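# Open a pallet collar and seat it on the pallet

## Task

Unfold the pallet collar into its open shape, then set it down so it sits squarely on the pallet.

## Robot and tools

Setup. Four i2rt Big YAM arms (arm1 to arm4) share the scene, each ending in a five-finger right hand. Foot poses in the scene frame (metres, quaternion wxyz); each foot faces along its own +x: arm1 x=-0.440 y=-0.867 z=+0.848 (+0.723, +0.000, -0.002, +0.691); arm2 x=+0.223 y=-0.882 z=+0.913 (+0.658, +0.004, -0.002, +0.753); arm3 x=+0.994 y=-0.060 z=+0.856 (+0.088, +0.000, -0.001, -0.996); arm4 x=-0.907 y=-0.163 z=+0.915 (+0.993, +0.005, -0.005, -0.119). Reach is about 1.07 m from the joint-1 axis. Loose objects may get brief random nudges.

Frame. One scene frame, origin on the floor, +z up, metres. The printed hand is the hand point, 0.045 m in front of the palm: its +z runs along straight fingers, +y out of the palm, +x across the palm away from the thumb. Printed positions get less exact at long reach. hand_target is where the hand would be at the joint targets currently held.

Tool move. Each arm gets its own optional object, arm1 to arm4; leave an arm out to send it nothing (its lines then read "not commanded" or "as last shown", though it may still push toward an older target). Inside an arm's object:
- joints: absolute targets, keyed by name. joint1_rad -2.879 to 2.879 (turn about the foot, positive counter-clockwise from above); joint2_rad 0 to 3.141 (shoulder, 0 = upper arm pointing back); joint3_rad 0 to 3.019 (elbow, 0 = folded); joint4_rad -1.692 to 1.57 (hand pitch, positive raises fingers); joint5_rad -1.57 to 1.57 (sideways, positive to the arm's right); joint6_rad -2.094 to 2.094 (roll, positive clockwise seen from behind). Finger keys hand_little, hand_ring, hand_middle, hand_index, hand_thumb_bend use -1 (curled) to +1 (straight); hand_thumb_turn -1 puts the thumb opposite the fingers, +1 beside the palm. hand_force_limit (-1 to 1, roughly 0 to 10 N at the fingertip, 15 N for thumb motors) and hand_speed (-0.96 to 1; full speed from +0.48) are settings, not motions.
- target: one list of 7 numbers [x, y, z, qw, qx, qy, qz], an absolute hand-point pose in the scene frame. The hand follows a straight line there from its hand_target. With target, joints may contain only the hand_ keys, otherwise the call is refused.
- speed: top path speed in m/s, 0.002 to 4.3, default 0.25; rotation capped at twice that in rad/s.
- min_time_s: 0.1 to 8 s, the least duration of that arm's joint motions.
- cameras: list of names from arm1_cam_wrist, arm2_cam_wrist, arm3_cam_wrist, arm4_cam_wrist, cam_high, cam_low, or "all"; [] for none.
All arms start together; hand paths in one call finish together, and paths stop after 10 s; no action exceeds 15 s. A move with no arm objects just reports full state and images.

Tool wait: seconds (0 to 10), optional cameras; commands nothing new. zoom_image: camera plus region [x0, y0, x1, y1] in pixels (top-left origin, at most 504 by 504), only on the newest images. show_instructions: no arguments, shows the reference page. finished_scene: optional scene (1); final, and the collar must stay seated without help.

Results. "move" names arms that were commanded; "pictures" gives image order. A hand counts as done within 1 cm and 2 degrees. off_target means resting short of the goal. time_out is a stop: a joint ran out of time and now holds an on_its_own target. "joint command not followed" or "pose unreachable" means a safety check blocked arm motion (it avoids self and other-arm collisions but can react late and ignores hand-to-hand contact); not_followed drops a target. After a refused call or a stop during it, the later calls in that same reply are skipped. Joint velocities are rad/s; "within noise" means still. Joint torques are raw drive output, with fixed offsets; entries 3 and 4 wrap at ±28 N m. hand_stopped_by lists little, ring, middle, index, thumb_bend, thumb_turn as moving, target, force, stalled or fault. The *_load_n lines are fingertip forces in N, positive when pushed open; a lost grip shows as load near 0.

Fingers. A motor moves only when its target changes by at least 0.002; it locks on arrival or when closing load hits hand_force_limit. The scene starts with hand_force_limit 0 and hand_speed -0.8. For a soft grasp use hand_speed -0.94 or slower. To grip harder, raise the limit and send a more-closed target. With the thumb opposed, the hand wraps items about 0.035 to 0.065 m thick, or handles down to 0.025 m. The wrist bracket on the little-finger side juts 0.10 m across the palm and can snag things. With joint6 near -1.3 the wrist camera sits on top and shows an upright view.

Cautions. Joint moves run each joint at its own rate and can swing wide; fast stretched arms overshoot up to about 30 degrees. Paths do not avoid obstacles or other arms, and the controller keeps pushing on contact. Never squeeze another robot's fingers or press robots together: that ends the scene. Do not drop, slam or knock the collar or anything else off the work area or to the floor. Stretched or straining arms heat; at 85 °C a MOTOR HOT line appears, at 100 °C the arm goes limp for 30 to 60 s and keys needing resend say limit_stop_at_motor_heat. The scene keeps running while you think, holding your last command. Camera calibrations (intrinsics and T_world_to_cam) come with the session and are updated for wrist cameras after each move.

Each tool is called after "Call:" by a JSON object that holds its "fn" and its "kwargs".

Reference images:

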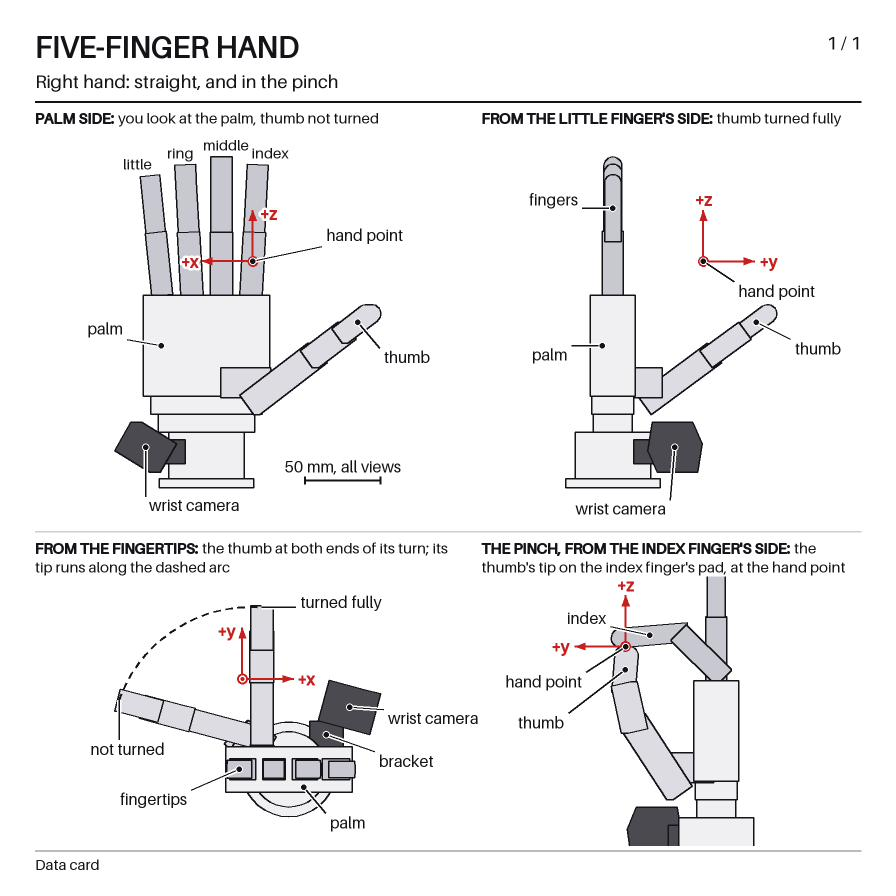

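## Session

Call:
{"fn": "move", "kwargs": {"cameras": ["all"]}}

Scene clock: 0.00 s.
Joint torques (N m): no reading
Heat: arm1: hottest joint1_rad 33 °C; arm2: hottest joint1_rad 31 °C; arm3: hottest joint3_rad 30 °C; arm4: hottest joint4_rad 28 °C.
Joint velocities: within noise
arm1.joint_positions: joint1_rad=+0.100 joint2_rad=+0.621 joint3_rad=+1.435 joint4_rad=-1.145 joint5_rad=-0.013 joint6_rad=-0.993 hand_little=+1.000 hand_ring=+1.000 hand_middle=+1.000 hand_index=+1.000 hand_thumb_turn=+1.000 hand_thumb_bend=+1.000 hand_force_limit=+0.000 hand_speed=-0.800
arm1.joint_status: not commanded
arm1.hand_stopped_by: target,target,target,target,target,target
arm1.little_load_n: 0.0
arm1.ring_load_n: 0.0
arm1.middle_load_n: 0.0
arm1.index_load_n: 0.0
arm1.thumb_bend_load_n: 0.0
arm1.thumb_turn_load_n: 0.0
arm1.hand: x=-0.4235 y=-0.6163 z=+1.3891 quat_wxyz=(-0.520, +0.702, +0.411, +0.259) (m; scene frame)
arm1.hand_target: x=-0.4235 y=-0.6180 z=+1.4018 quat_wxyz=(-0.531, +0.695, +0.407, +0.265) (m; scene frame)
arm1.hand_status: not commanded
arm2.joint_positions: joint1_rad=+0.011 joint2_rad=+0.614 joint3_rad=+1.411 joint4_rad=-1.142 joint5_rad=+0.101 joint6_rad=-1.047 hand_little=+1.000 hand_ring=+1.000 hand_middle=+1.000 hand_index=+1.000 hand_thumb_turn=+1.000 hand_thumb_bend=+1.000 hand_force_limit=+0.000 hand_speed=-0.800
arm2.joint_status: not commanded
arm2.hand_stopped_by: target,target,target,target,target,target
arm2.little_load_n: 0.0
arm2.ring_load_n: 0.0
arm2.middle_load_n: 0.0
arm2.index_load_n: 0.0
arm2.thumb_bend_load_n: 0.0
arm2.thumb_turn_load_n: 0.0
arm2.hand: x=+0.2459 y=-0.6340 z=+1.4493 quat_wxyz=(-0.503, +0.691, +0.432, +0.288) (m; scene frame)
arm2.hand_target: x=+0.2462 y=-0.6357 z=+1.4604 quat_wxyz=(-0.512, +0.685, +0.428, +0.292) (m; scene frame)
arm2.hand_status: not commanded
arm3.joint_positions: joint1_rad=+0.284 joint2_rad=+0.630 joint3_rad=+1.456 joint4_rad=-1.168 joint5_rad=-0.016 joint6_rad=-1.324 hand_little=+1.000 hand_ring=+1.000 hand_middle=+1.000 hand_index=+1.000 hand_thumb_turn=+1.000 hand_thumb_bend=+1.000 hand_force_limit=+0.000 hand_speed=-0.800
arm3.joint_status: not commanded
arm3.hand_stopped_by: target,target,target,target,target,target
arm3.little_load_n: -0.5
arm3.ring_load_n: 0.0
arm3.middle_load_n: 0.0
arm3.index_load_n: 0.0
arm3.thumb_bend_load_n: 0.0
arm3.thumb_turn_load_n: 0.0
arm3.hand: x=+0.7462 y=-0.1282 z=+1.4136 quat_wxyz=(+0.539, +0.092, -0.811, +0.207) (m; scene frame)
arm3.hand_target: x=+0.7482 y=-0.1272 z=+1.4259 quat_wxyz=(+0.549, +0.091, -0.803, +0.211) (m; scene frame)
arm3.hand_status: not commanded
arm4.joint_positions: joint1_rad=+0.253 joint2_rad=+0.608 joint3_rad=+1.449 joint4_rad=-1.460 joint5_rad=+0.276 joint6_rad=-1.174 hand_little=+1.000 hand_ring=+1.000 hand_middle=+1.000 hand_index=+1.000 hand_thumb_turn=+1.000 hand_thumb_bend=+1.000 hand_force_limit=+0.000 hand_speed=-0.800
arm4.joint_status: not commanded
arm4.hand_stopped_by: target,target,target,target,target,target
arm4.little_load_n: 0.0
arm4.ring_load_n: 0.0
arm4.middle_load_n: 0.0
arm4.index_load_n: 0.0
arm4.thumb_bend_load_n: 0.0
arm4.thumb_turn_load_n: 0.5
arm4.hand: x=-0.7341 y=-0.2604 z=+1.4161 quat_wxyz=(+0.022, +0.850, -0.232, +0.472) (m; scene frame)
arm4.hand_target: x=-0.7354 y=-0.2605 z=+1.4225 quat_wxyz=(+0.020, +0.846, -0.232, +0.480) (m; scene frame)
arm4.hand_status: not commanded
pictures: arm1_cam_wrist, arm2_cam_wrist, arm3_cam_wrist, arm4_cam_wrist, cam_high, cam_low

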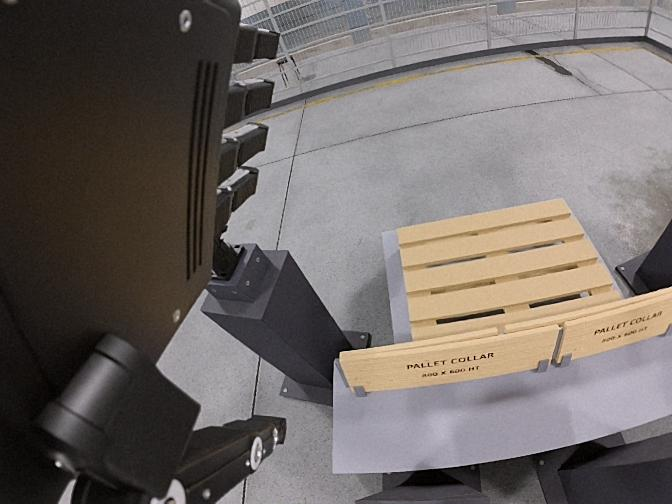

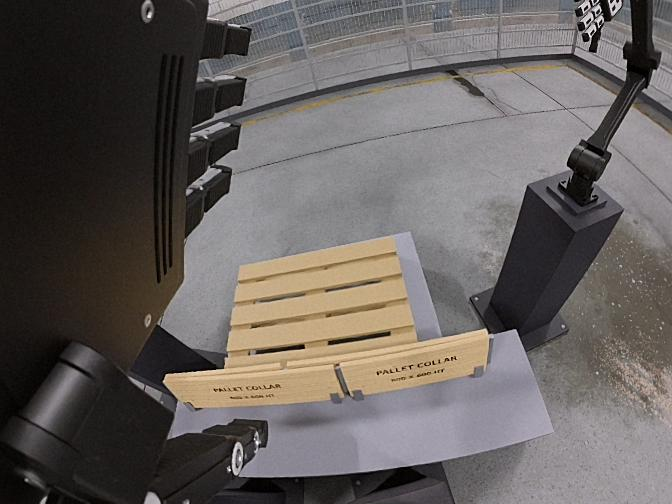

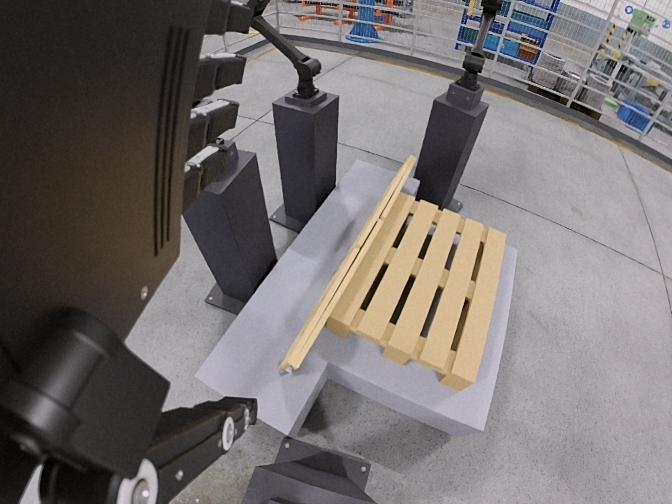

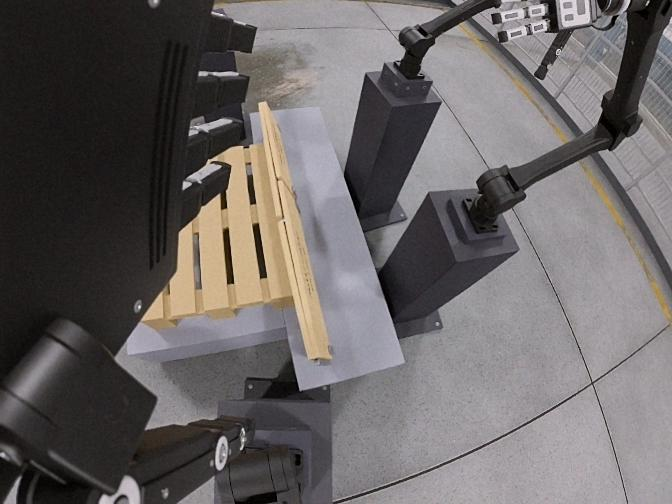

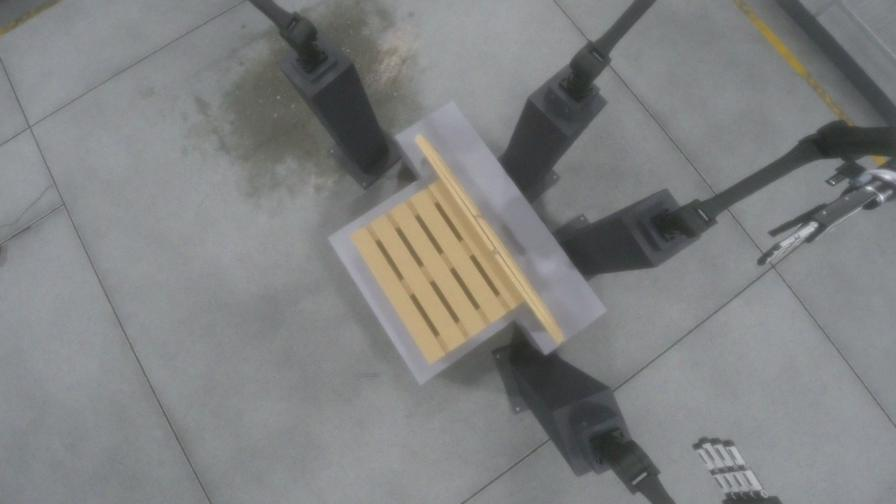

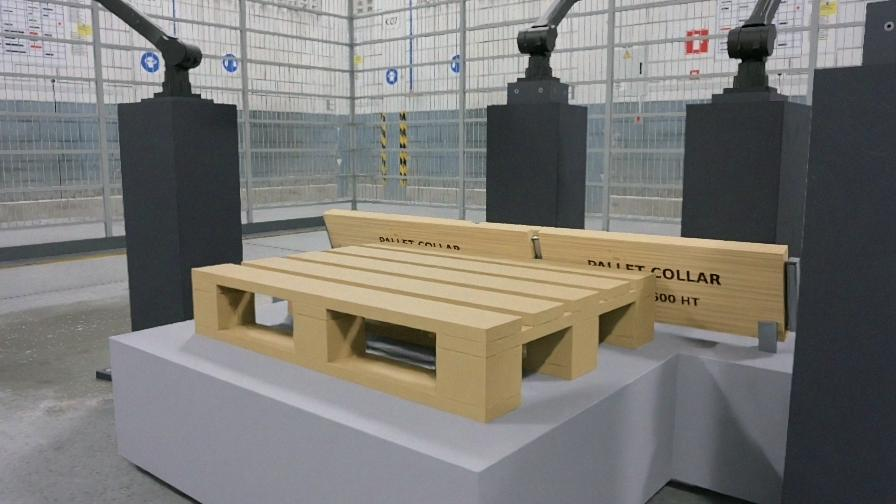

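Call:
{"fn": "zoom_image", "kwargs": {"camera": "cam_low", "region": [310, 190, 560, 330]}}

Call:
{"fn": "zoom_image", "kwargs": {"camera": "cam_low", "region": [520, 200, 820, 370]}}

Call:
{"fn": "zoom_image", "kwargs": {"camera": "cam_high", "region": [320, 90, 620, 390]}}

Call:
{"fn": "zoom_image", "kwargs": {"camera": "arm1_cam_wrist", "region": [320, 180, 672, 480]}}

Call:
{"fn": "zoom_image", "kwargs": {"camera": "arm2_cam_wrist", "region": [150, 220, 560, 480]}}

Call:
{"fn": "zoom_image", "kwargs": {"camera": "arm3_cam_wrist", "region": [190, 130, 530, 440]}}

Call:
{"fn": "zoom_image", "kwargs": {"camera": "arm4_cam_wrist", "region": [120, 90, 420, 400]}}

Scaled by 2.016 from the camera's image (finer frame: 1280x720).

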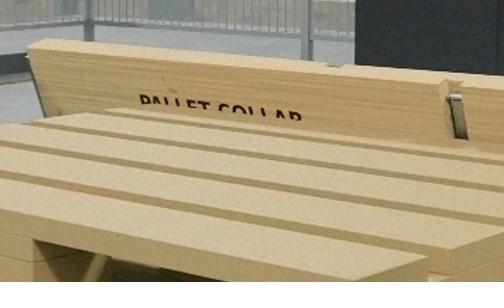

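Scaled by 1.680 from the camera's image (finer frame: 1280x720).

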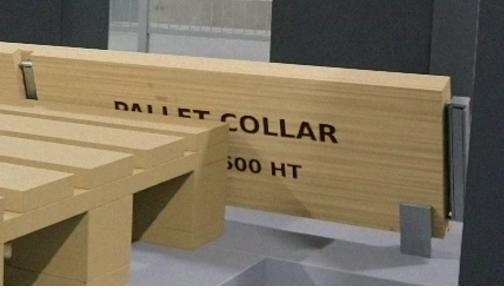

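Scaled by 1.680 from the camera's image (finer frame: 1280x720).

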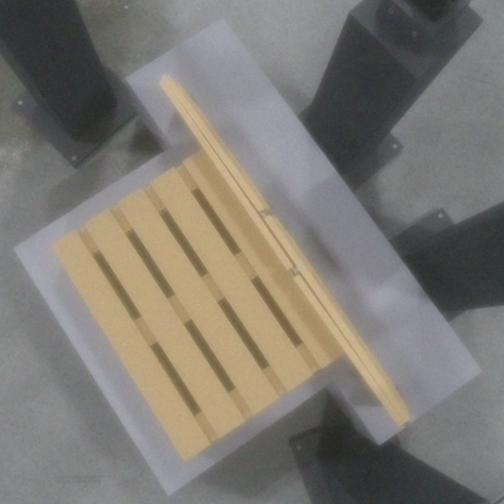

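Scaled by 1.432 from the camera's image (finer frame: 960x720).

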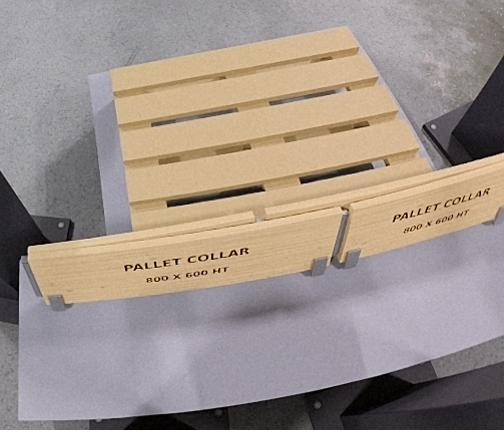

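Scaled by 1.229 from the camera's image (finer frame: 960x720).

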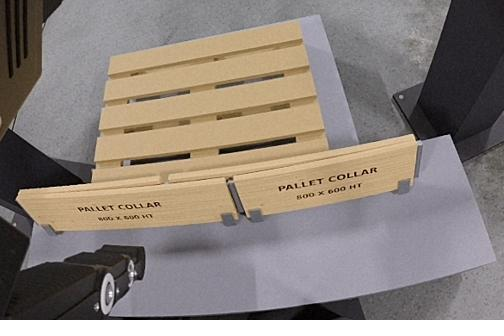

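Scaled by 1.482 from the camera's image (finer frame: 960x720).

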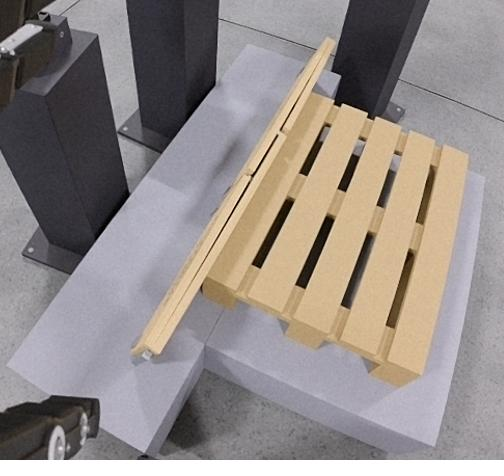

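Scaled by 1.626 from the camera's image (finer frame: 960x720).

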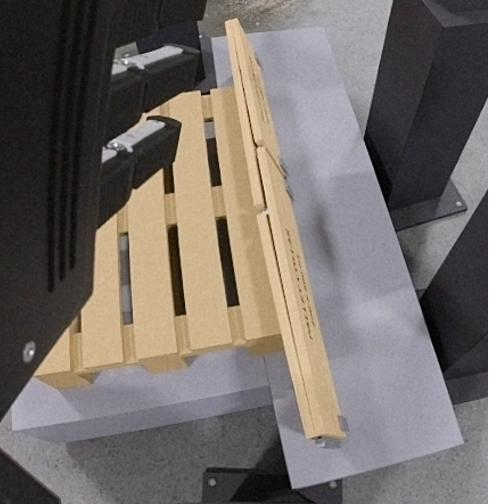

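Call:
{"fn": "move", "kwargs": {"arm1": {"target": [-0.5, -0.36, 0.74, 0.7071, -0.7071, 0, 0], "speed": 0.3}, "arm2": {"target": [0.02, -0.36, 0.74, 0.7071, -0.7071, 0, 0], "speed": 0.3}, "arm3": {"target": [0.55, -0.05, 0.80, 0.5, -0.5, -0.5, 0.5], "speed": 0.3}, "arm4": {"target": [-0.6, -0.05, 0.80, 0.5, -0.5, 0.5, -0.5], "speed": 0.3}, "cameras": ["all"]}}

Scene clock: 154.90 s.
Joint torques (N m): arm1=[-0.03 -13.68 0.64 2.44 0.2 0.13] | arm2=[-1.55 -14.56 1.7 3.04 0.05 0.18] | arm3=[0.21 -12.4 0.57 2.78 0.01 0.12] | arm4=[0.73 2.73 12.08 1.2 -0.06 -0.12]
Heat: arm1: hottest joint1_rad 32 °C; arm2: hottest joint3_rad 34 °C; arm3: hottest joint3_rad 34 °C; arm4: hottest joint3_rad 29 °C.
move: arm1 off_target; arm2 off_target; arm3 off_target; arm4 not_followed
Joint velocities: within noise
arm1.joint_positions: joint1_rad=+0.128 joint2_rad=+2.281 joint3_rad=+0.532 joint4_rad=+1.559 joint5_rad=+0.084 joint6_rad=-0.004 hand_little=+1.000 hand_ring=+1.000 hand_middle=+1.000 hand_index=+1.000 hand_thumb_turn=+1.000 hand_thumb_bend=+1.000 hand_force_limit=+0.000 hand_speed=-0.800
arm1.joint_status: not commanded
arm1.hand_stopped_by: target,target,target,target,target,target
arm1.little_load_n: 0.0
arm1.ring_load_n: 0.0
arm1.middle_load_n: 0.0
arm1.index_load_n: 0.0
arm1.thumb_bend_load_n: 0.0
arm1.thumb_turn_load_n: 0.0
arm1.hand: x=-0.4953 y=-0.3633 z=+0.7358 quat_wxyz=(-0.638, +0.770, +0.008, +0.008)
arm1.hand_target: x=-0.5000 y=-0.3596 z=+0.7404 quat_wxyz=(-0.646, +0.763, +0.004, +0.002)
arm1.hand_status: off_target (0.007 m and 10.8 deg from the pose sent, 0.702 m and 60.3 deg at the start; a joint's target at an end of its range on 35 of 115 steps)
arm2.joint_positions: joint1_rad=+0.344 joint2_rad=+2.505 joint3_rad=+0.772 joint4_rad=+1.550 joint5_rad=+0.503 joint6_rad=+0.046 hand_little=+1.000 hand_ring=+1.000 hand_middle=+1.000 hand_index=+1.000 hand_thumb_turn=+1.000 hand_thumb_bend=+1.000 hand_force_limit=+0.000 hand_speed=-0.800
arm2.joint_status: not commanded
arm2.hand_stopped_by: target,target,target,target,target,target
arm2.little_load_n: 0.0
arm2.ring_load_n: 0.0
arm2.middle_load_n: 0.0
arm2.index_load_n: 0.0
arm2.thumb_bend_load_n: 0.0
arm2.thumb_turn_load_n: 0.0
arm2.hand: x=+0.0261 y=-0.3625 z=+0.7366 quat_wxyz=(-0.651, +0.759, +0.003, +0.022)
arm2.hand_target: x=+0.0198 y=-0.3598 z=+0.7402 quat_wxyz=(-0.659, +0.752, -0.004, +0.012)
arm2.hand_status: off_target (0.007 m and 9.1 deg from the pose sent, 0.793 m and 64.8 deg at the start; a joint's target at an end of its range on 38 of 115 steps)
arm3.joint_positions: joint1_rad=-0.339 joint2_rad=+2.074 joint3_rad=+0.321 joint4_rad=+1.544 joint5_rad=-0.189 joint6_rad=-0.059 hand_little=+1.000 hand_ring=+1.000 hand_middle=+1.000 hand_index=+1.000 hand_thumb_turn=+1.000 hand_thumb_bend=+1.000 hand_force_limit=+0.000 hand_speed=-0.800
arm3.joint_status: not commanded
arm3.hand_stopped_by: target,target,target,target,target,target
arm3.little_load_n: 0.0
arm3.ring_load_n: 0.0
arm3.middle_load_n: 0.0
arm3.index_load_n: 0.0
arm3.thumb_bend_load_n: 0.0
arm3.thumb_turn_load_n: -0.5
arm3.hand: x=+0.5539 y=-0.0517 z=+0.7953 quat_wxyz=(+0.443, -0.535, -0.562, +0.450)
arm3.hand_target: x=+0.5496 y=-0.0499 z=+0.8006 quat_wxyz=(+0.448, -0.535, -0.552, +0.456)
arm3.hand_status: off_target (0.006 m and 11.9 deg from the pose sent, 0.649 m and 85.7 deg at the start; pose on its path clipped on 6 of 115 steps; a joint's target at an end of its range on 31 of 115 steps)
arm4.joint_positions: joint1_rad=+0.615 joint2_rad=+0.002 joint3_rad=+0.072 joint4_rad=-0.446 joint5_rad=+0.340 joint6_rad=-0.320 hand_little=+1.000 hand_ring=+1.000 hand_middle=+1.000 hand_index=+1.000 hand_thumb_turn=+1.000 hand_thumb_bend=+1.000 hand_force_limit=+0.000 hand_speed=-0.800
arm4.joint_status: not commanded
arm4.hand_stopped_by: target,target,target,target,target,target
arm4.little_load_n: 0.0
arm4.ring_load_n: 0.0
arm4.middle_load_n: 0.0
arm4.index_load_n: 0.0
arm4.thumb_bend_load_n: 0.0
arm4.thumb_turn_load_n: 0.0
arm4.on_its_own: joint1_rad is held at +0.605, not at its first target +0.253; joint2_rad is held at +0.002, not at its first target +0.607; joint3_rad is held at +0.104, not at its first target +1.462; joint4_rad is held at -0.462, not at its first target -1.457; joint5_rad is held at +0.337, not at its first target +0.276; joint6_rad is held at -0.327, not at its first target -1.174
arm4.hand: x=-0.6625 y=-0.1265 z=+0.9856 quat_wxyz=(-0.312, +0.694, -0.432, +0.484)
arm4.hand_target: x=-0.6610 y=-0.1284 z=+1.0015 quat_wxyz=(-0.314, +0.689, -0.432, +0.490)
arm4.hand_status: not_followed (0.210 m and 32.0 deg from the pose sent, 0.665 m and 80.0 deg at the start; pose on its path clipped on 47 of 115 steps; a joint's target at an end of its range on 65 of 115 steps)
pictures: arm1_cam_wrist, arm2_cam_wrist, arm3_cam_wrist, arm4_cam_wrist, cam_high, cam_low
pose unreachable (arm4 arm): on one or more control steps of this call this arm could not follow its commanded pose, so it was not sent that pose on those steps. On the call's last step it was still not sent that pose. It may still have moved: this result reports where it is.
cause: moving toward the commanded pose would bring two parts of the arm too close to each other.
arm1_cam_wrist: T_world_to_cam=[[0.2872, -0.12669, -0.94945, 0.80007], [-0.8126, -0.55702, -0.17148, -0.47854], [-0.50714, 0.82078, -0.26293, 0.35851]] pos_world=[-0.43683, -0.45945, 0.77183]
arm2_cam_wrist: T_world_to_cam=[[0.29452, -0.16121, -0.94195, 0.62533], [-0.84555, -0.50326, -0.17825, -0.02691], [-0.44531, 0.84897, -0.28453, 0.64467]] pos_world=[0.08015, -0.46004, 0.76766]
arm3_cam_wrist: T_world_to_cam=[[0.19769, 0.34039, -0.91927, 0.63372], [0.62142, -0.76878, -0.15103, -0.27036], [-0.75813, -0.5414, -0.3635, 0.79669]] pos_world=[0.64672, 0.00777, 0.83132]
arm4_cam_wrist: T_world_to_cam=[[-0.24859, -0.67812, -0.69163, 0.42718], [-0.66186, 0.64027, -0.38987, 0.02827], [0.70721, 0.36085, -0.60798, 1.22703]] pos_world=[-0.74287, -0.17119, 1.05249]

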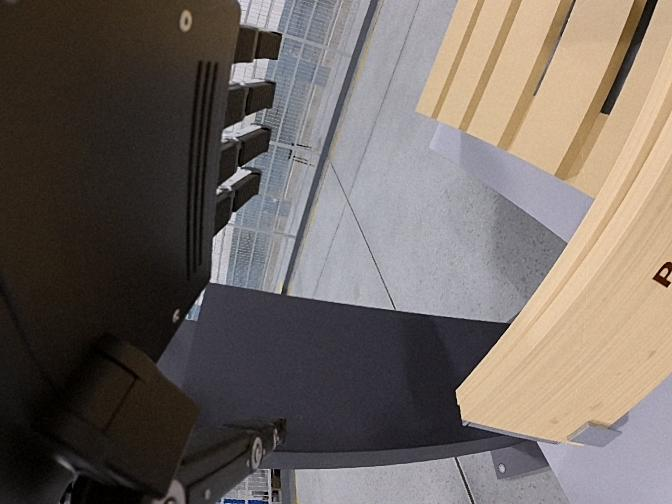

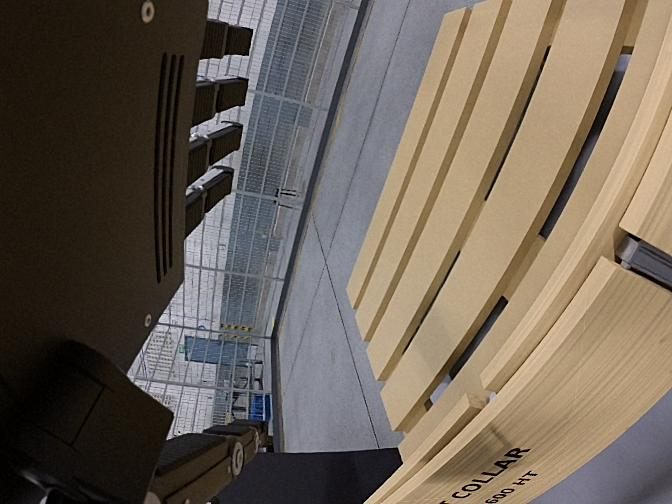

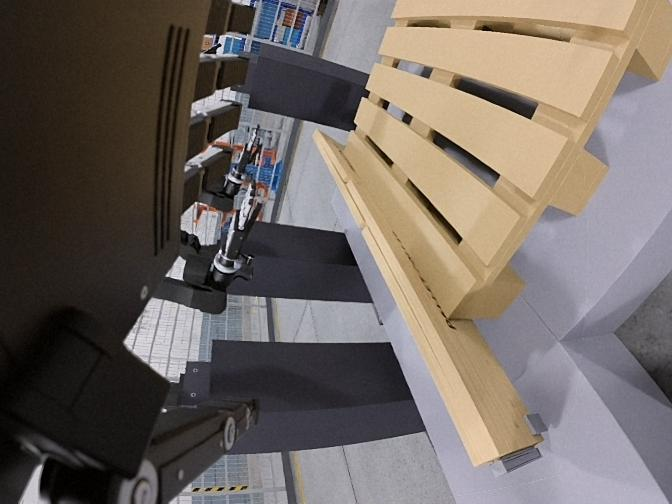

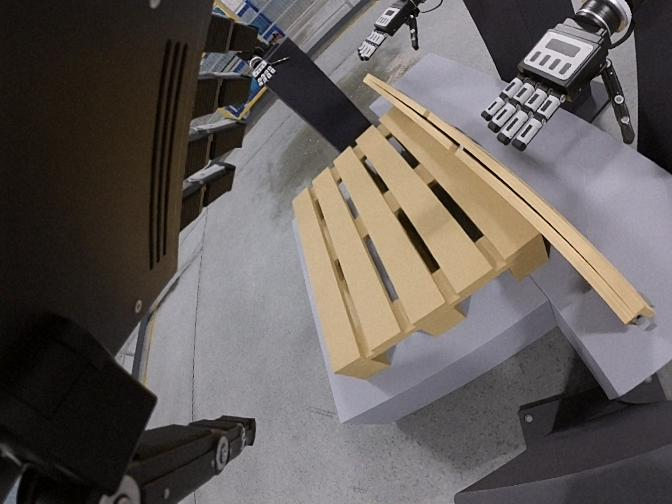

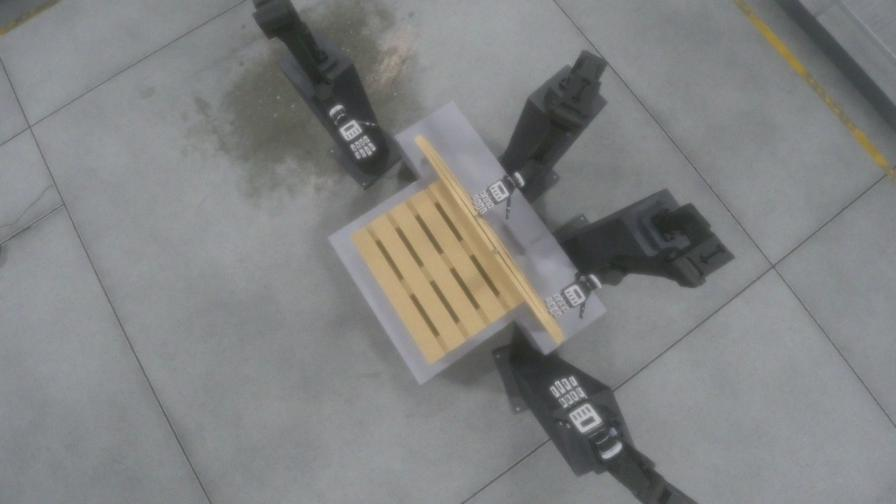

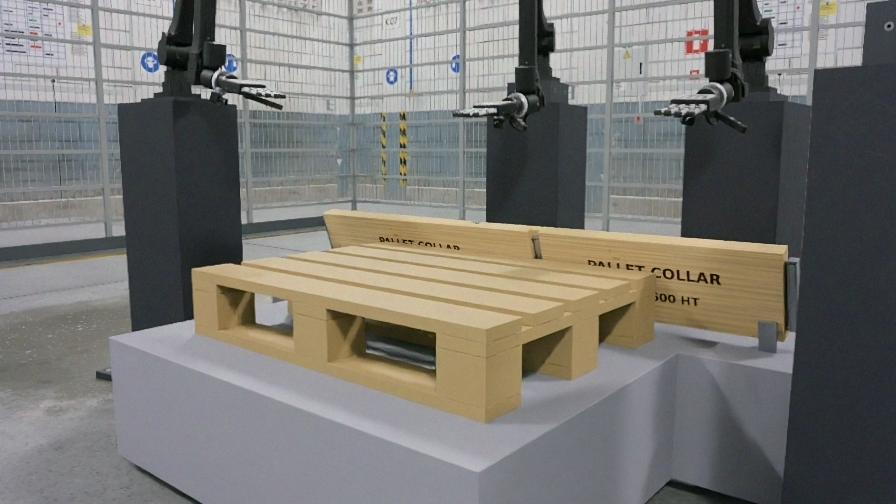

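Call:
{"fn": "zoom_image", "kwargs": {"camera": "arm4_cam_wrist", "region": [520, 200, 672, 350]}}

Call:
{"fn": "zoom_image", "kwargs": {"camera": "arm1_cam_wrist", "region": [430, 260, 660, 460]}}

Call:
{"fn": "zoom_image", "kwargs": {"camera": "arm2_cam_wrist", "region": [450, 180, 672, 420]}}

Call:
{"fn": "zoom_image", "kwargs": {"camera": "arm3_cam_wrist", "region": [300, 120, 560, 480]}}

Scaled by 3.316 from the camera's image (finer frame: 960x720).

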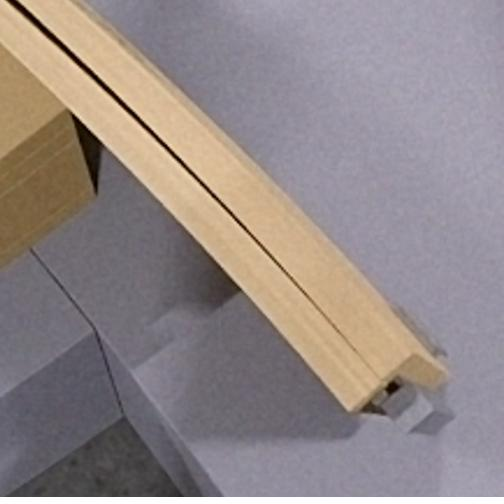

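Scaled by 2.191 from the camera's image (finer frame: 960x720).

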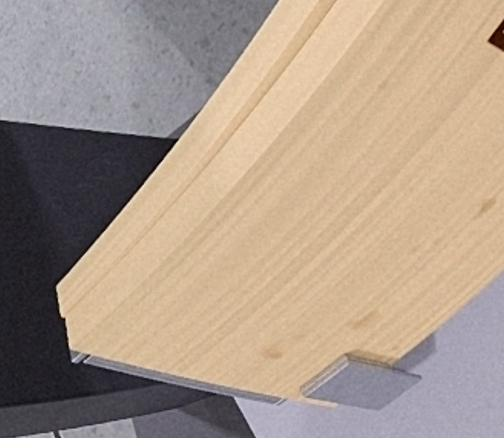

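Scaled by 2.100 from the camera's image (finer frame: 960x720).

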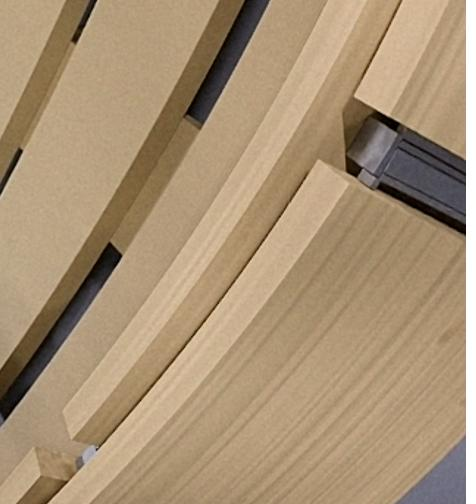

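Scaled by 1.400 from the camera's image (finer frame: 960x720).

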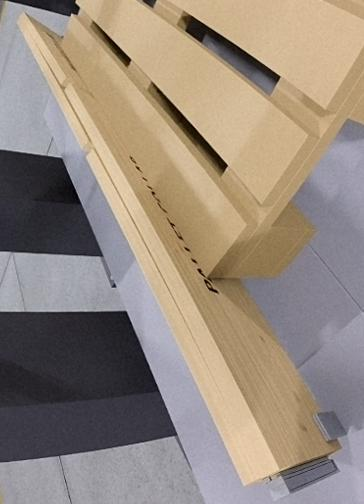

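Call:
{"fn": "zoom_image", "kwargs": {"camera": "cam_high", "region": [500, 270, 600, 360]}}

Call:
{"fn": "zoom_image", "kwargs": {"camera": "cam_high", "region": [400, 120, 500, 210]}}

Call:
{"fn": "zoom_image", "kwargs": {"camera": "cam_high", "region": [440, 190, 540, 280]}}

Call:
{"fn": "zoom_image", "kwargs": {"camera": "arm2_cam_wrist", "region": [590, 200, 672, 290]}}

Call:
{"fn": "zoom_image", "kwargs": {"camera": "cam_low", "region": [720, 220, 820, 370]}}

Scaled by 5.040 from the camera's image (finer frame: 1280x720).

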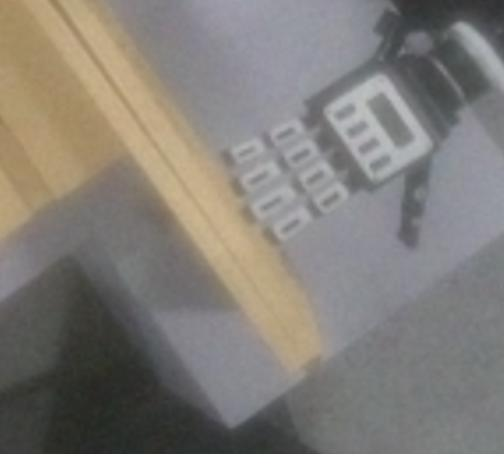

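Scaled by 5.040 from the camera's image (finer frame: 1280x720).

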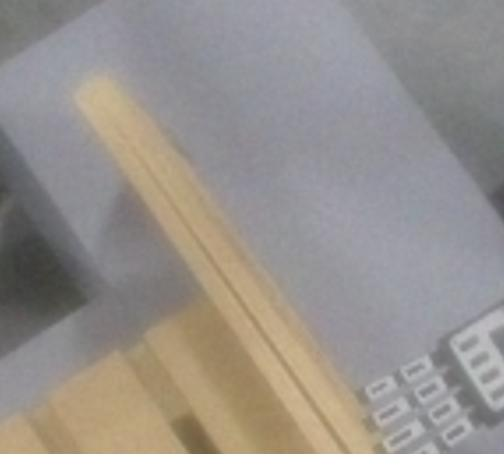

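Scaled by 5.040 from the camera's image (finer frame: 1280x720).

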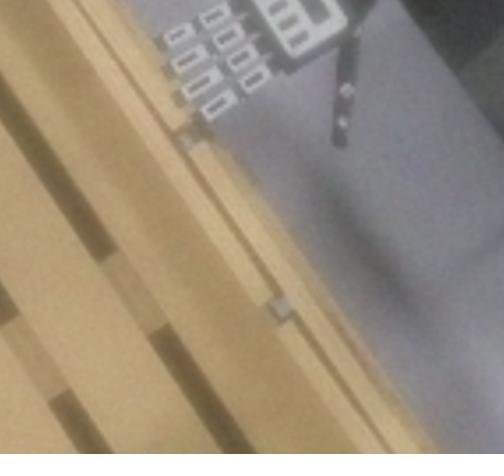

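Scaled by 5.600 from the camera's image (finer frame: 960x720).

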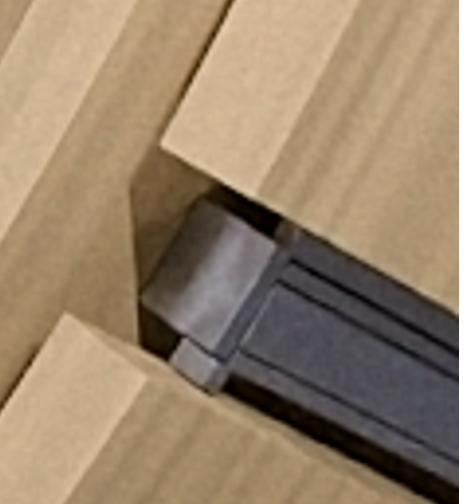

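Scaled by 3.360 from the camera's image (finer frame: 1280x720).

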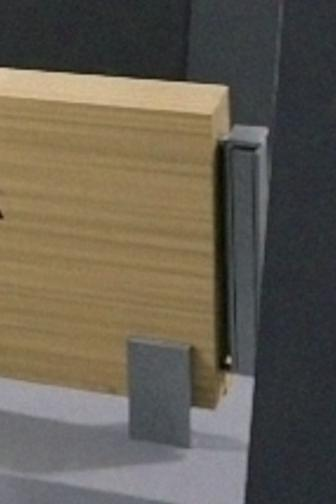

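Call:
{"fn": "zoom_image", "kwargs": {"camera": "cam_high", "region": [340, 200, 400, 260]}}

Call:
{"fn": "zoom_image", "kwargs": {"camera": "cam_high", "region": [410, 330, 470, 390]}}

Call:
{"fn": "zoom_image", "kwargs": {"camera": "cam_high", "region": [490, 280, 550, 340]}}

Call:
{"fn": "zoom_image", "kwargs": {"camera": "cam_high", "region": [405, 160, 465, 220]}}

Call:
{"fn": "zoom_image", "kwargs": {"camera": "cam_low", "region": [470, 250, 670, 430]}}

Call:
{"fn": "zoom_image", "kwargs": {"camera": "cam_low", "region": [180, 240, 280, 340]}}

Scaled by 8.400 from the camera's image (finer frame: 1280x720).

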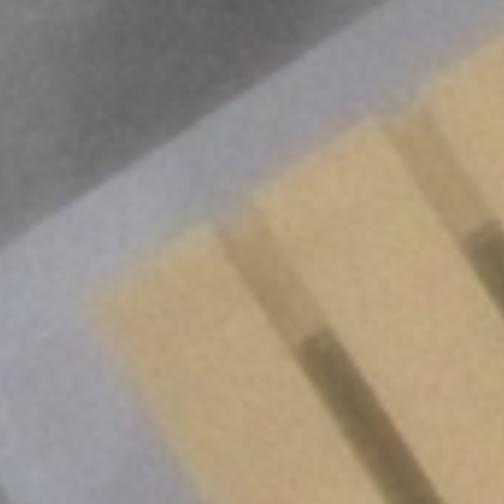

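Scaled by 8.400 from the camera's image (finer frame: 1280x720).

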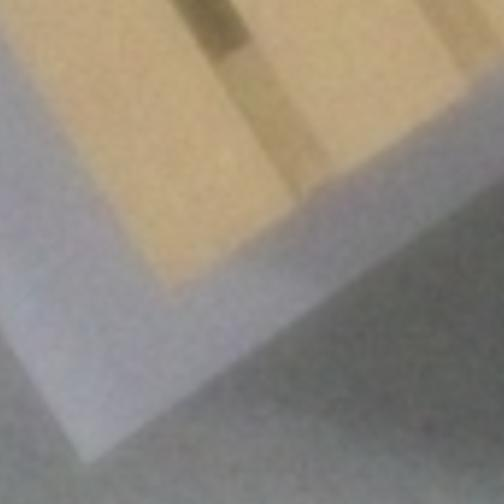

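Scaled by 8.400 from the camera's image (finer frame: 1280x720).

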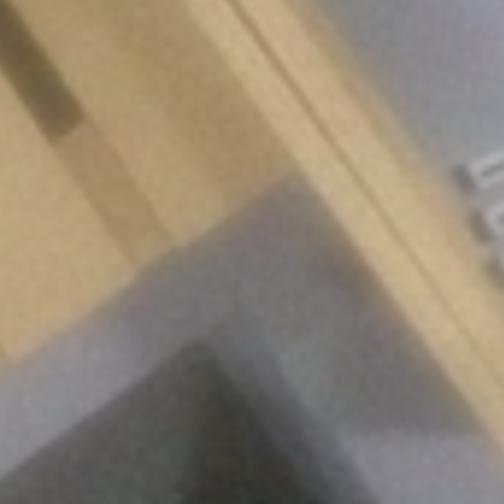

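Scaled by 8.400 from the camera's image (finer frame: 1280x720).

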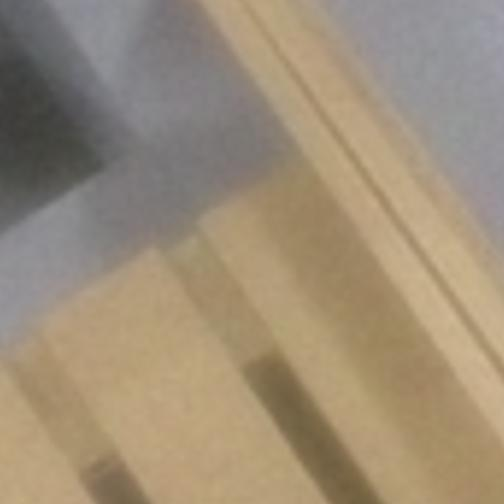

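Scaled by 2.520 from the camera's image (finer frame: 1280x720).

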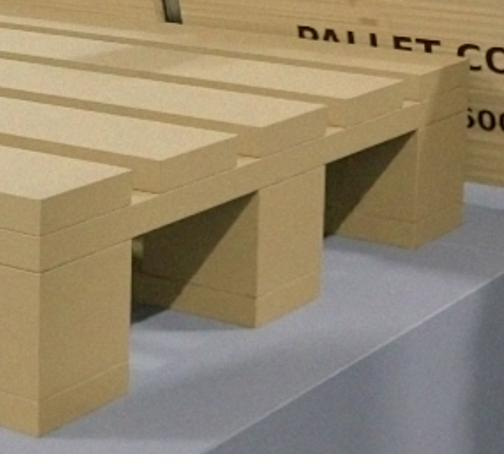

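Scaled by 5.040 from the camera's image (finer frame: 1280x720).

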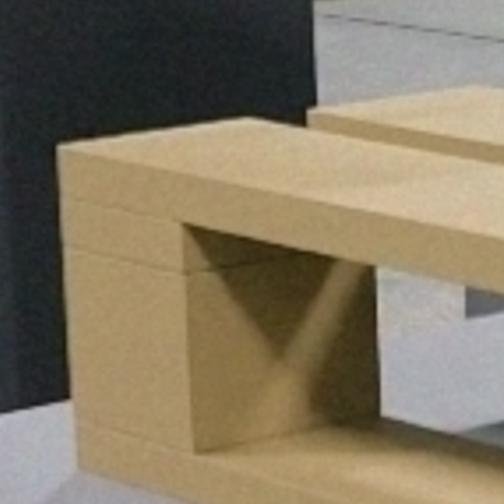

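Call:
{"fn": "move", "kwargs": {"arm2": {"target": [-0.14, -0.40, 0.66, 0.5807, -0.8141, 0, 0], "speed": 0.25, "joints": {"hand_speed": 0.2, "hand_thumb_turn": -1}}, "cameras": ["arm2_cam_wrist", "arm1_cam_wrist", "cam_high"]}}

Call:
{"fn": "zoom_image", "kwargs": {"camera": "arm2_cam_wrist", "region": [420, 160, 672, 412]}}

Scene clock: 391.77 s.
Joint torques (N m): arm1=[-0.03 -13.68 0.65 2.41 0.16 0.13] | arm2=[-2.32 -16.15 3.81 1.57 0.28 0.17] | arm3=[0.09 -12.04 0.47 2.67 -0.03 0.19] | arm4=[0.91 2.9 12.01 1.18 -0.07 -0.13]
Heat: arm1: hottest joint1_rad 32 °C; arm2: hottest joint1_rad 30 °C; arm3: hottest joint3_rad 30 °C; arm4: hottest joint3_rad 34 °C.
move: arm2 done
Joint velocities: within noise
arm1, arm3, arm4: as last shown
arm1.hand_target: x=-0.5000 y=-0.3596 z=+0.7405 quat_wxyz=(-0.646, +0.763, +0.004, +0.002)
arm2.joint_positions: joint1_rad=+0.678 joint2_rad=+2.559 joint3_rad=+1.022 joint4_rad=+1.063 joint5_rad=+0.749 joint6_rad=+0.319 hand_little=+1.000 hand_ring=+1.000 hand_middle=+1.000 hand_index=+1.000 hand_thumb_turn=-1.000 hand_thumb_bend=+1.000 hand_force_limit=+0.000 hand_speed=+0.200
arm2.joint_status: all done
arm2.hand_stopped_by: target,target,target,target,target,target
arm2.little_load_n: 0.0
arm2.ring_load_n: 0.0
arm2.middle_load_n: 0.0
arm2.index_load_n: 0.0
arm2.thumb_bend_load_n: 0.0
arm2.thumb_turn_load_n: 0.0
arm2.hand: x=-0.1378 y=-0.4052 z=+0.6624 quat_wxyz=(-0.580, +0.814, +0.008, +0.002)
arm2.hand_target: x=-0.1399 y=-0.4002 z=+0.6600 quat_wxyz=(-0.581, +0.814, +0.000, +0.000)
arm2.hand_status: done (0.006 m and 0.9 deg from the pose sent, 0.187 m and 10.6 deg at the start)
arm3.joint_positions: joint1_rad=-0.339 joint2_rad=+2.074 joint3_rad=+0.321 joint4_rad=+1.544 joint5_rad=-0.189 joint6_rad=-0.058 hand_little=+1.000 hand_ring=+1.000 hand_middle=+1.000 hand_index=+1.000 hand_thumb_turn=+1.000 hand_thumb_bend=+1.000 hand_force_limit=+0.000 hand_speed=-0.800
arm3.hand: x=+0.5539 y=-0.0517 z=+0.7953 quat_wxyz=(+0.443, -0.535, -0.561, +0.450)
arm4.on_its_own: joint1_rad is held at +0.605, not at its first target +0.253; joint2_rad is held at +0.002, not at its first target +0.607; joint3_rad is held at +0.104, not at its first target +1.462; joint4_rad is held at -0.462, not at its first target -1.457; joint5_rad is held at +0.337, not at its first target +0.276; joint6_rad is held at -0.327, not at its first target -1.174
pictures: arm1_cam_wrist, arm2_cam_wrist, cam_high
arm1_cam_wrist: T_world_to_cam=[[0.28685, -0.1267, -0.94956, 0.79999], [-0.81271, -0.55696, -0.17119, -0.47877], [-0.50717, 0.82082, -0.26274, 0.35836]] pos_world=[-0.43683, -0.45945, 0.77183]
arm2_cam_wrist: T_world_to_cam=[[0.27784, -0.3199, -0.9058, 0.50627], [-0.83245, -0.55075, -0.06084, -0.29555], [-0.4794, 0.77094, -0.41932, 0.63978]] pos_world=[-0.07998, -0.49405, 0.70887]

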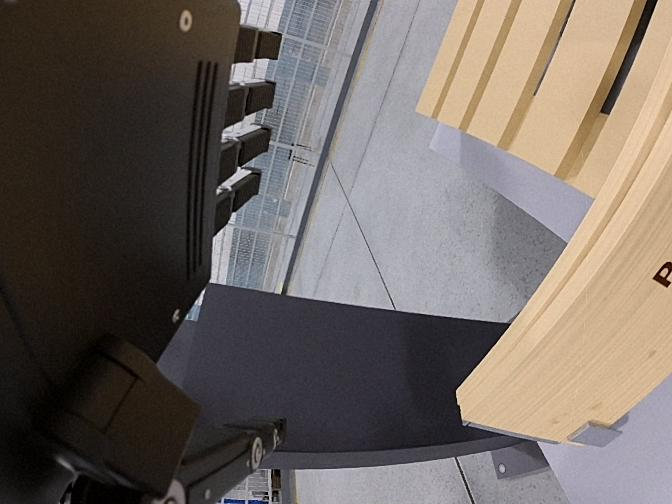

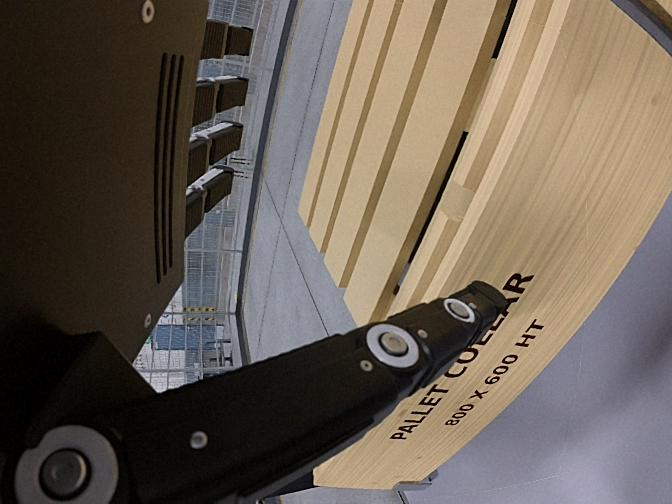

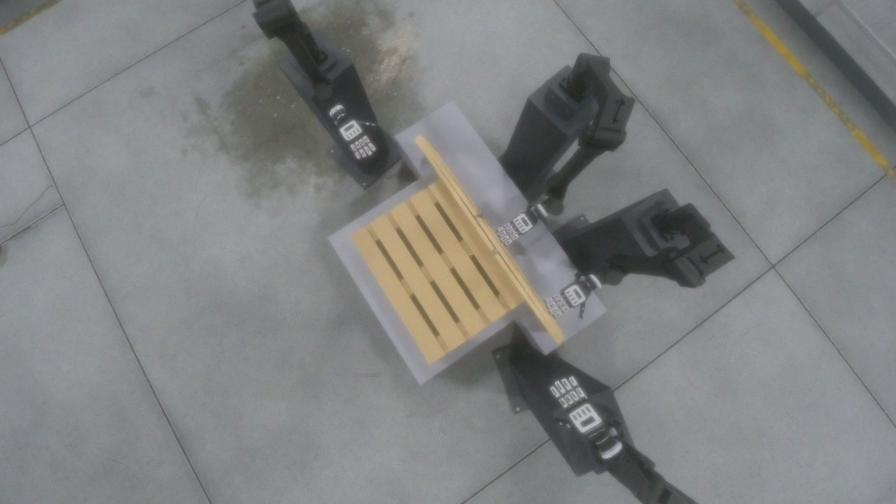

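Scaled by 2.000 from the camera's image (finer frame: 960x720).

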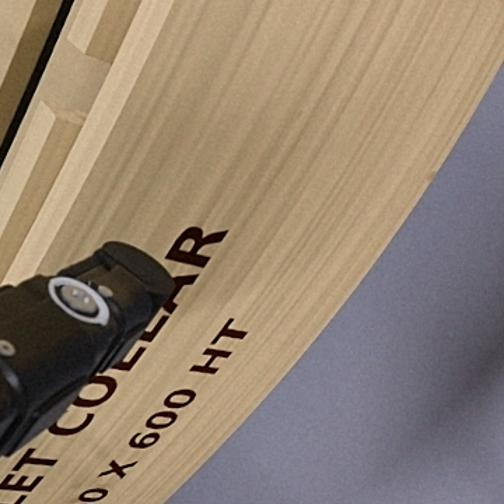

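Call:
{"fn": "move", "kwargs": {"arm2": {"target": [-0.135, -0.315, 0.59, 0.5807, -0.8141, 0, 0], "speed": 0.15, "joints": {"hand_index": 0.0}}, "cameras": ["arm2_cam_wrist"]}}

Call:
{"fn": "zoom_image", "kwargs": {"camera": "arm2_cam_wrist", "region": [220, 130, 472, 382]}}

Scene clock: 409.30 s.
Joint torques (N m): arm1=[0.21 -13.92 0.7 2.37 0.18 0.12] | arm2=[-2.26 -18.37 4.74 1.63 0 -0.12] | arm3=[0.5 -12.34 0.69 2.71 -0.06 0.2] | arm4=[0.91 2.67 12.01 1.2 -0.06 -0.14]
Heat: arm1: hottest joint1_rad 32 °C; arm2: hottest joint1_rad 30 °C; arm3: hottest joint3_rad 30 °C; arm4: hottest joint3_rad 34 °C.
move: arm2 done
Joint velocities: within noise
arm1, arm3, arm4: as last shown
arm1.thumb_turn_load_n: -0.5
arm2.joint_positions: joint1_rad=+0.552 joint2_rad=+2.767 joint3_rad=+1.316 joint4_rad=+1.019 joint5_rad=+0.642 joint6_rad=+0.275 hand_little=+1.000 hand_ring=+1.000 hand_middle=+1.000 hand_index=+0.000 hand_thumb_turn=-1.000 hand_thumb_bend=+1.000 hand_force_limit=+0.000 hand_speed=+0.200
arm2.joint_status: all done
arm2.hand_stopped_by: target,target,target,target,target,target
arm2.little_load_n: 0.0
arm2.ring_load_n: 0.0
arm2.middle_load_n: 0.0
arm2.index_load_n: 0.0
arm2.thumb_bend_load_n: 0.0
arm2.thumb_turn_load_n: 0.0
arm2.hand: x=-0.1328 y=-0.3207 z=+0.5922 quat_wxyz=(-0.580, +0.815, -0.004, -0.003)
arm2.hand_target: x=-0.1351 y=-0.3152 z=+0.5902 quat_wxyz=(-0.581, +0.814, +0.000, +0.000)
arm2.hand_status: done (0.007 m and 0.6 deg from the pose sent, 0.116 m and 0.9 deg at the start)
arm3.ring_load_n: -0.5
arm4.on_its_own: joint1_rad is held at +0.605, not at its first target +0.253; joint2_rad is held at +0.002, not at its first target +0.607; joint3_rad is held at +0.104, not at its first target +1.462; joint4_rad is held at -0.462, not at its first target -1.457; joint5_rad is held at +0.337, not at its first target +0.276; joint6_rad is held at -0.327, not at its first target -1.174
arm2_cam_wrist: T_world_to_cam=[[0.25347, -0.32537, -0.91098, 0.46637], [-0.84171, -0.53829, -0.04194, -0.25753], [-0.47673, 0.77742, -0.41031, 0.54472]] pos_world=[-0.07529, -0.41036, 0.63756]

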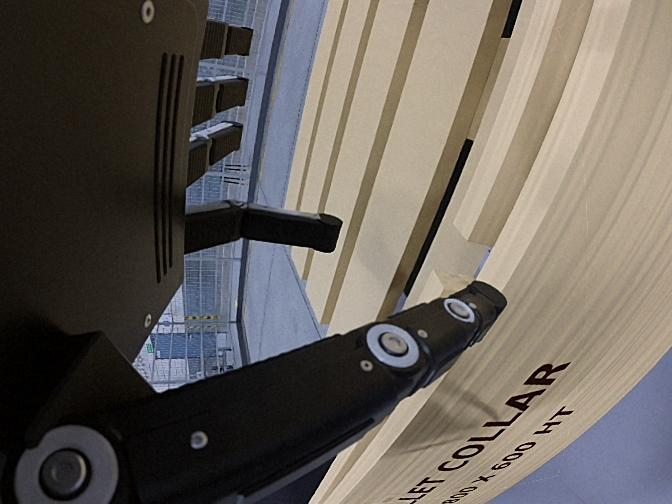

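Scaled by 2.000 from the camera's image (finer frame: 960x720).

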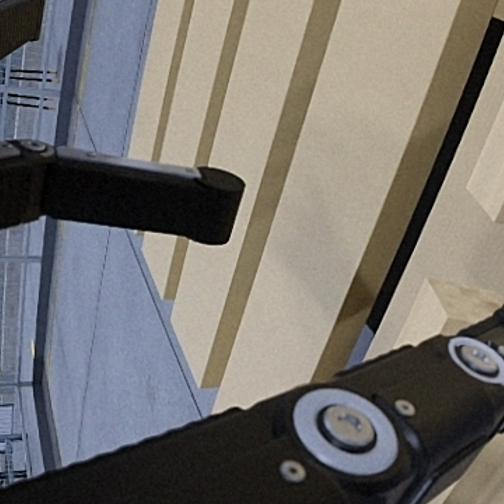

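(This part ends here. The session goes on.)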